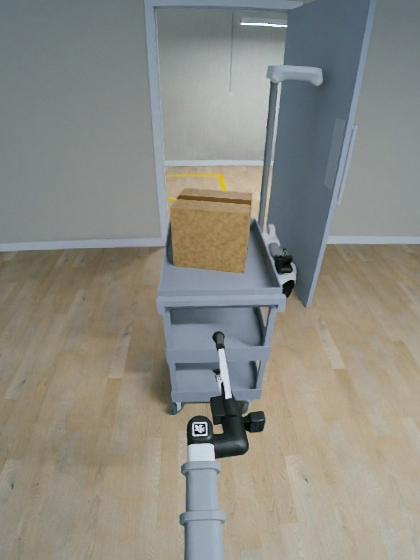

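move --blocking false --r2 '{"base":{"translate_m":0.14},"joints":{"arm_m":0.385},"pace":"slow"}'

wait --seconds 3

move --blocking false --r2 '{"joints":{"gripper_m":-0.035}}'

wait --seconds 4

move --blocking false --r2 '{"base":{"translate_m":0.3,"strafe_m":-0.02},"joints":{"wrist_yaw_rad":0.15},"speeds":{"wrist_yaw_rad":0.05},"pace":"slow"}'

wait --seconds 5 --cameras '["r2_head_camera"]'

Scene clock: 485.57 s.
move: r2 moving
r1: as last shown
r1.lidar_m: 1.07 0.34 0.25 - 0.25 0.25 0.54 1.24 1.12 2.72 0.68 0.56
r1.motor_effort: lift_m=+20(20) arm_m=+4(4) wheel_0=+1(2) wheel_1=+7(8) wheel_2=-1(1)
r1.servo_current: wrist_yaw_rad=65(65) wrist_pitch_rad=39(52) wrist_roll_rad=33(59) gripper_m=39(46)
r1.contact_limits: translate_m 1
r1.wrist_depth_mm: - 134 - - 382 228 175 / - 121 134 - 389 229 176 / - 124 157 - 394 247 177 / 109 135 208 - 394 235 179 / 213 - - - 364 235 179 / 1008 1205 193 1160 190 236 180 / 750 759 759 153 373 210 180
r2.base_odometry: x=-1.615 y=-0.810 heading=-2.667
r2.turned_by_wheels: +0.000
r2.turned_by_imu: +0.001
r2.base_tilt: forward=-0.7 right=+0.0
r2.lidar_m: 0.88 2.94 2.24 2.13 2.22 3.09 3.02 3.13 2.71 2.60 2.71 0.93
r2.base_status: translate_m moving
r2.joint_positions: lift_m=+0.645 arm_m=+0.262 wrist_yaw_rad=+0.073 wrist_pitch_rad=-0.002 wrist_roll_rad=+1.570 gripper_m=+0.130
r2.joint_status: arm_m moving
r2.measured_speeds: translate_m=+0.048 strafe_m=+0.000 rotate_rad=-0.002 lift_m=+0.000 arm_m=+0.049 wrist_yaw_rad=+0.000 wrist_pitch_rad=+0.000 wrist_roll_rad=+0.000
r2.motor_effort: lift_m=+14(14) arm_m=+2(10) wheel_0=+4(8) wheel_1=+4(7) wheel_2=-8(10)
r2.servo_current: wrist_yaw_rad=46(52) wrist_pitch_rad=39(46) wrist_roll_rad=39(52) gripper_m=59(59)
r2.hand_pose: x=+0.7274 y=-0.0662 z=+0.8241 quat_wxyz=(+0.707, +0.706, +0.025, +0.026) (m; r2's base frame)
r2.wrist_depth_mm: - - - 439 - 1336 442 / - - - 445 - 640 449 / - - 661 455 - - 455 / - - 683 462 - - 462 / - - 715 466 - - 466 / - - 217 473 220 477 477 / - - - - 492 1537 1042
pictures: none

Scene clock: 487.73 s.
earlier move: r2 done
r1.base_odometry: x=-1.983 y=-0.307 heading=-2.382
r1.turned_by_wheels: +0.000
r1.turned_by_imu: +0.000
r1.base_tilt: forward=-1.6 right=+1.3
r1.lidar_m: 1.01 0.33 0.25 - 0.25 0.25 0.54 1.25 1.11 2.73 0.69 0.52
r1.base_status: not commanded
r1.joint_positions: lift_m=+0.124 arm_m=+0.000 wrist_yaw_rad=+3.196 wrist_pitch_rad=+0.002 wrist_roll_rad=+0.000 gripper_m=+0.056
r1.joint_status: not commanded
r1.measured_speeds: all 0
r1.motor_effort: lift_m=+19(20) arm_m=+4(4) wheel_0=+2(2) wheel_1=+8(8) wheel_2=-1(1)
r1.servo_current: wrist_yaw_rad=46(65) wrist_pitch_rad=39(52) wrist_roll_rad=46(72) gripper_m=46(46)
r1.contact_limits: translate_m 1
r1.hand_pose: x=-0.1218 y=+0.0715 z=+0.3019 quat_wxyz=(-0.027, -0.001, +0.000, +1.000) (m; r1's base frame)
r1.wrist_depth_mm: - 134 - - 384 228 175 / - 121 134 - 387 229 176 / - 124 158 - 394 245 177 / 109 135 207 - 397 235 179 / 212 - - - 366 236 180 / 1025 1182 194 1182 191 236 179 / 759 759 759 153 373 210 180
r2.base_odometry: x=-1.728 y=-0.868 heading=-2.667
r2.turned_by_wheels: +0.000
r2.turned_by_imu: +0.000
r2.base_tilt: forward=-0.7 right=+0.1
r2.lidar_m: 0.78 2.81 2.25 2.14 2.23 3.05 3.16 3.26 2.73 2.62 2.73 0.82
r2.base_status: done
r2.joint_positions: lift_m=+0.645 arm_m=+0.385 wrist_yaw_rad=+0.069 wrist_pitch_rad=-0.002 wrist_roll_rad=+1.570 gripper_m=+0.130
r2.joint_status: all done
r2.measured_speeds: all 0
r2.motor_effort: lift_m=+14(14) arm_m=+9(13) wheel_0=+2(10) wheel_1=+3(8) wheel_2=-9(11)
r2.servo_current: wrist_yaw_rad=52(59) wrist_pitch_rad=39(52) wrist_roll_rad=39(65) gripper_m=52(59)
r2.hand_pose: x=+0.8493 y=-0.0673 z=+0.8241 quat_wxyz=(+0.707, +0.706, +0.024, +0.025) (m; r2's base frame)
r2.wrist_depth_mm: - - 153 210 209 1138 - / - - 155 212 212 788 - / - 424 158 215 - 798 - / - 445 159 218 - 798 - / - 462 161 220 220 820 - / - - 163 222 195 - - / - - - - - 1921 473
wait: 2.17 of 3 s (r2 has come to rest)
pictures: none

Scene clock: 488.23 s.
move: r2 moving
r1: as last shown
r1.lidar_m: 1.05 0.34 0.25 - 0.25 0.25 0.55 1.23 1.15 2.73 0.69 0.54
r1.motor_effort: lift_m=+20(20) arm_m=+4(4) wheel_0=+1(2) wheel_1=+7(8) wheel_2=-1(1)
r1.servo_current: wrist_yaw_rad=46(59) wrist_pitch_rad=46(46) wrist_roll_rad=46(52) gripper_m=39(46)
r1.contact_limits: translate_m 1
r1.wrist_depth_mm: - 135 - - 384 228 174 / - 121 134 - 389 229 176 / - 124 157 - 397 247 177 / 108 136 208 - 399 233 179 / 213 - - - 364 236 180 / 1008 1205 193 1182 191 236 180 / 759 768 750 153 370 211 180
r2.base_odometry: x=-1.728 y=-0.868 heading=-2.667
r2.turned_by_wheels: +0.000
r2.turned_by_imu: +0.000
r2.base_tilt: forward=-0.7 right=+0.1
r2.lidar_m: 0.77 2.80 2.22 2.13 2.19 3.05 3.14 3.24 2.72 2.60 2.73 0.78
r2.base_status: not commanded
r2.joint_positions: lift_m=+0.645 arm_m=+0.385 wrist_yaw_rad=+0.069 wrist_pitch_rad=-0.002 wrist_roll_rad=+1.570 gripper_m=+0.117
r2.joint_status: gripper_m moving
r2.measured_speeds: translate_m=+0.000 strafe_m=+0.000 rotate_rad=+0.000 lift_m=+0.000 arm_m=+0.001 wrist_yaw_rad=+0.000 wrist_pitch_rad=+0.000 wrist_roll_rad=+0.000
r2.motor_effort: lift_m=+14(14) arm_m=+8(9) wheel_0=+3(3) wheel_1=+3(3) wheel_2=-8(9)
r2.servo_current: wrist_yaw_rad=46(52) wrist_pitch_rad=39(46) wrist_roll_rad=46(59) gripper_m=124(124)
r2.hand_pose: x=+0.8494 y=-0.0673 z=+0.8241 quat_wxyz=(+0.707, +0.706, +0.024, +0.025) (m; r2's base frame)
r2.wrist_depth_mm: - - 153 209 209 1138 - / - 1464 155 211 212 732 - / - 421 157 215 - 788 - / - 445 158 217 - 798 - / - 462 161 220 220 820 - / - 496 162 222 195 - - / - - - - - 1756 469
pictures: none

Scene clock: 490.23 s.
earlier move: r2 done
r1.base_odometry: x=-1.983 y=-0.307 heading=-2.382
r1.turned_by_wheels: +0.000
r1.turned_by_imu: +0.000
r1.base_tilt: forward=-1.6 right=+1.3
r1.lidar_m: 1.03 0.34 0.25 - 0.25 0.25 0.53 1.24 1.13 2.73 0.68 0.54
r1.base_status: not commanded
r1.joint_positions: lift_m=+0.124 arm_m=+0.000 wrist_yaw_rad=+3.196 wrist_pitch_rad=+0.002 wrist_roll_rad=+0.000 gripper_m=+0.056
r1.joint_status: not commanded
r1.measured_speeds: all 0
r1.motor_effort: lift_m=+20(20) arm_m=+4(4) wheel_0=+1(2) wheel_1=+8(8) wheel_2=-1(1)
r1.servo_current: wrist_yaw_rad=26(72) wrist_pitch_rad=46(52) wrist_roll_rad=39(59) gripper_m=46(52)
r1.contact_limits: translate_m 1
r1.hand_pose: x=-0.1218 y=+0.0715 z=+0.3019 quat_wxyz=(-0.027, -0.001, +0.000, +1.000) (m; r1's base frame)
r1.wrist_depth_mm: - 134 - - 379 227 175 / - 122 134 - 384 230 177 / - 124 157 - 392 245 177 / 109 135 208 - 394 234 179 / 213 - - - 368 236 180 / 1025 1205 194 1205 191 236 180 / 750 759 750 153 373 210 180
r2.base_odometry: x=-1.728 y=-0.868 heading=-2.667
r2.turned_by_wheels: +0.000
r2.turned_by_imu: +0.000
r2.base_tilt: forward=-0.7 right=+0.1
r2.lidar_m: 0.75 2.78 2.22 2.12 2.24 3.03 3.15 3.25 2.73 2.61 2.75 0.82
r2.base_status: not commanded
r2.joint_positions: lift_m=+0.645 arm_m=+0.385 wrist_yaw_rad=+0.069 wrist_pitch_rad=-0.002 wrist_roll_rad=+1.570 gripper_m=-0.033
r2.joint_status: all done
r2.measured_speeds: all 0
r2.motor_effort: lift_m=+14(14) arm_m=+7(9) wheel_0=+2(3) wheel_1=+2(3) wheel_2=-6(9)
r2.servo_current: wrist_yaw_rad=52(59) wrist_pitch_rad=39(52) wrist_roll_rad=46(59) gripper_m=202(455)
r2.hand_pose: x=+0.8494 y=-0.0673 z=+0.8241 quat_wxyz=(+0.707, +0.706, +0.024, +0.025) (m; r2's base frame)
r2.wrist_depth_mm: 1921 - 158 216 - 1118 - / - 1397 161 220 1397 768 - / - 427 163 221 - 809 - / - 449 165 224 - 809 - / - 473 167 227 831 - - / - 477 169 229 172 151 - / - - - - - 1708 -
wait: 2.00 of 4 s (r2 has come to rest)
pictures: none

Scene clock: 490.73 s.
move: r2 moving
r1: as last shown
r1.lidar_m: 1.01 0.33 0.25 - 0.25 0.25 0.53 1.25 1.12 2.74 0.67 0.52
r1.motor_effort: lift_m=+19(20) arm_m=+4(4) wheel_0=+1(2) wheel_1=+8(8) wheel_2=-1(1)
r1.servo_current: wrist_yaw_rad=52(65) wrist_pitch_rad=39(46) wrist_roll_rad=52(59) gripper_m=39(46)
r1.contact_limits: translate_m 1
r1.wrist_depth_mm: - 135 - - 379 228 175 / - 122 134 - 389 229 176 / - 124 158 - 394 246 178 / 109 135 207 - 399 234 179 / 212 - - - 368 235 181 / 1008 1229 193 1160 191 236 180 / 750 759 750 153 373 209 180
r2.base_odometry: x=-1.740 y=-0.873 heading=-2.668
r2.turned_by_wheels: -0.001
r2.turned_by_imu: -0.001
r2.base_tilt: forward=-0.7 right=+0.0
r2.lidar_m: 0.78 2.76 2.19 2.14 2.23 3.06 3.17 3.24 2.72 2.60 2.69 0.83
r2.base_status: translate_m moving; strafe_m moving
r2.joint_positions: lift_m=+0.645 arm_m=+0.385 wrist_yaw_rad=+0.071 wrist_pitch_rad=-0.002 wrist_roll_rad=+1.570 gripper_m=-0.033
r2.joint_status: wrist_yaw_rad moving
r2.measured_speeds: translate_m=+0.050 strafe_m=-0.003 rotate_rad=+0.000 lift_m=+0.000 arm_m=+0.000 wrist_yaw_rad=+0.022 wrist_pitch_rad=+0.000 wrist_roll_rad=+0.000
r2.motor_effort: lift_m=+14(14) arm_m=+7(8) wheel_0=+7(9) wheel_1=+4(6) wheel_2=-17(18)
r2.servo_current: wrist_yaw_rad=98(130) wrist_pitch_rad=46(46) wrist_roll_rad=46(52) gripper_m=176(208)
r2.hand_pose: x=+0.8496 y=-0.0667 z=+0.8241 quat_wxyz=(+0.707, +0.706, +0.024, +0.026) (m; r2's base frame)
r2.wrist_depth_mm: 1921 - 157 215 215 1078 - / - 1366 160 218 - 759 - / - 421 161 220 - - - / - 445 163 222 - - - / - 466 165 224 820 - - / - 477 174 228 175 153 - / - - - - - 1863 -
pictures: none

Scene clock: 494.53 s.
earlier move: r2 off_target
r1.base_odometry: x=-1.983 y=-0.307 heading=-2.382
r1.turned_by_wheels: +0.000
r1.turned_by_imu: +0.000
r1.base_tilt: forward=-1.6 right=+1.2
r1.lidar_m: 1.57 0.32 0.25 - 0.25 0.25 0.54 1.26 1.13 0.68 0.29 0.27
r1.base_status: not commanded
r1.joint_positions: lift_m=+0.124 arm_m=+0.000 wrist_yaw_rad=+3.196 wrist_pitch_rad=+0.002 wrist_roll_rad=+0.000 gripper_m=+0.056
r1.joint_status: not commanded
r1.measured_speeds: all 0
r1.motor_effort: lift_m=+19(20) arm_m=+4(4) wheel_0=+1(2) wheel_1=+7(8) wheel_2=-1(1)
r1.servo_current: wrist_yaw_rad=59(72) wrist_pitch_rad=46(52) wrist_roll_rad=52(72) gripper_m=39(46)
r1.contact_limits: translate_m 1
r1.hand_pose: x=-0.1218 y=+0.0715 z=+0.3019 quat_wxyz=(-0.027, -0.001, +0.000, +1.000) (m; r1's base frame)
r1.wrist_depth_mm: - 134 - - 384 228 175 / - 122 135 - 389 230 176 / - 124 158 - 397 245 177 / 108 135 208 - 399 235 179 / 213 - - - 368 236 180 / 1025 1205 194 1182 191 235 181 / 759 759 750 153 370 211 180
r2.base_odometry: x=-2.004 y=-0.987 heading=-2.667
r2.turned_by_wheels: +0.001
r2.turned_by_imu: +0.000
r2.base_tilt: forward=-0.7 right=+0.1
r2.lidar_m: 0.77 2.48 2.26 2.15 2.24 3.05 3.52 3.56 2.68 2.60 2.69 0.79
r2.base_status: done
r2.joint_positions: lift_m=+0.645 arm_m=+0.385 wrist_yaw_rad=+0.139 wrist_pitch_rad=-0.002 wrist_roll_rad=+1.570 gripper_m=-0.033
r2.joint_status: wrist_yaw_rad off_target (ended at +0.130, target +0.150)
r2.measured_speeds: all 0
r2.motor_effort: lift_m=+14(14) arm_m=+7(8) wheel_0=+6(9) wheel_1=+3(6) wheel_2=-6(19)
r2.servo_current: wrist_yaw_rad=65(215) wrist_pitch_rad=46(52) wrist_roll_rad=46(59) gripper_m=163(208)
r2.hand_pose: x=+0.8534 y=-0.0466 z=+0.8241 quat_wxyz=(+0.706, +0.705, +0.048, +0.050) (m; r2's base frame)
r2.wrist_depth_mm: 1042 1025 135 189 190 732 - / 1661 394 140 196 197 759 - / - 421 146 204 - 788 - / - 459 153 212 - 809 - / - 492 160 220 216 - - / - 169 165 229 173 161 - / - - - - - 1708 -
wait: 3.80 of 5 s (r2 has come to rest)
pictures: r2_head_camera
Images, in order (width x height): r2_head_camera 420x560.

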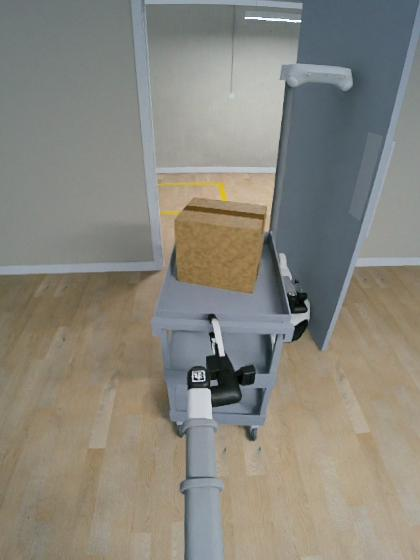

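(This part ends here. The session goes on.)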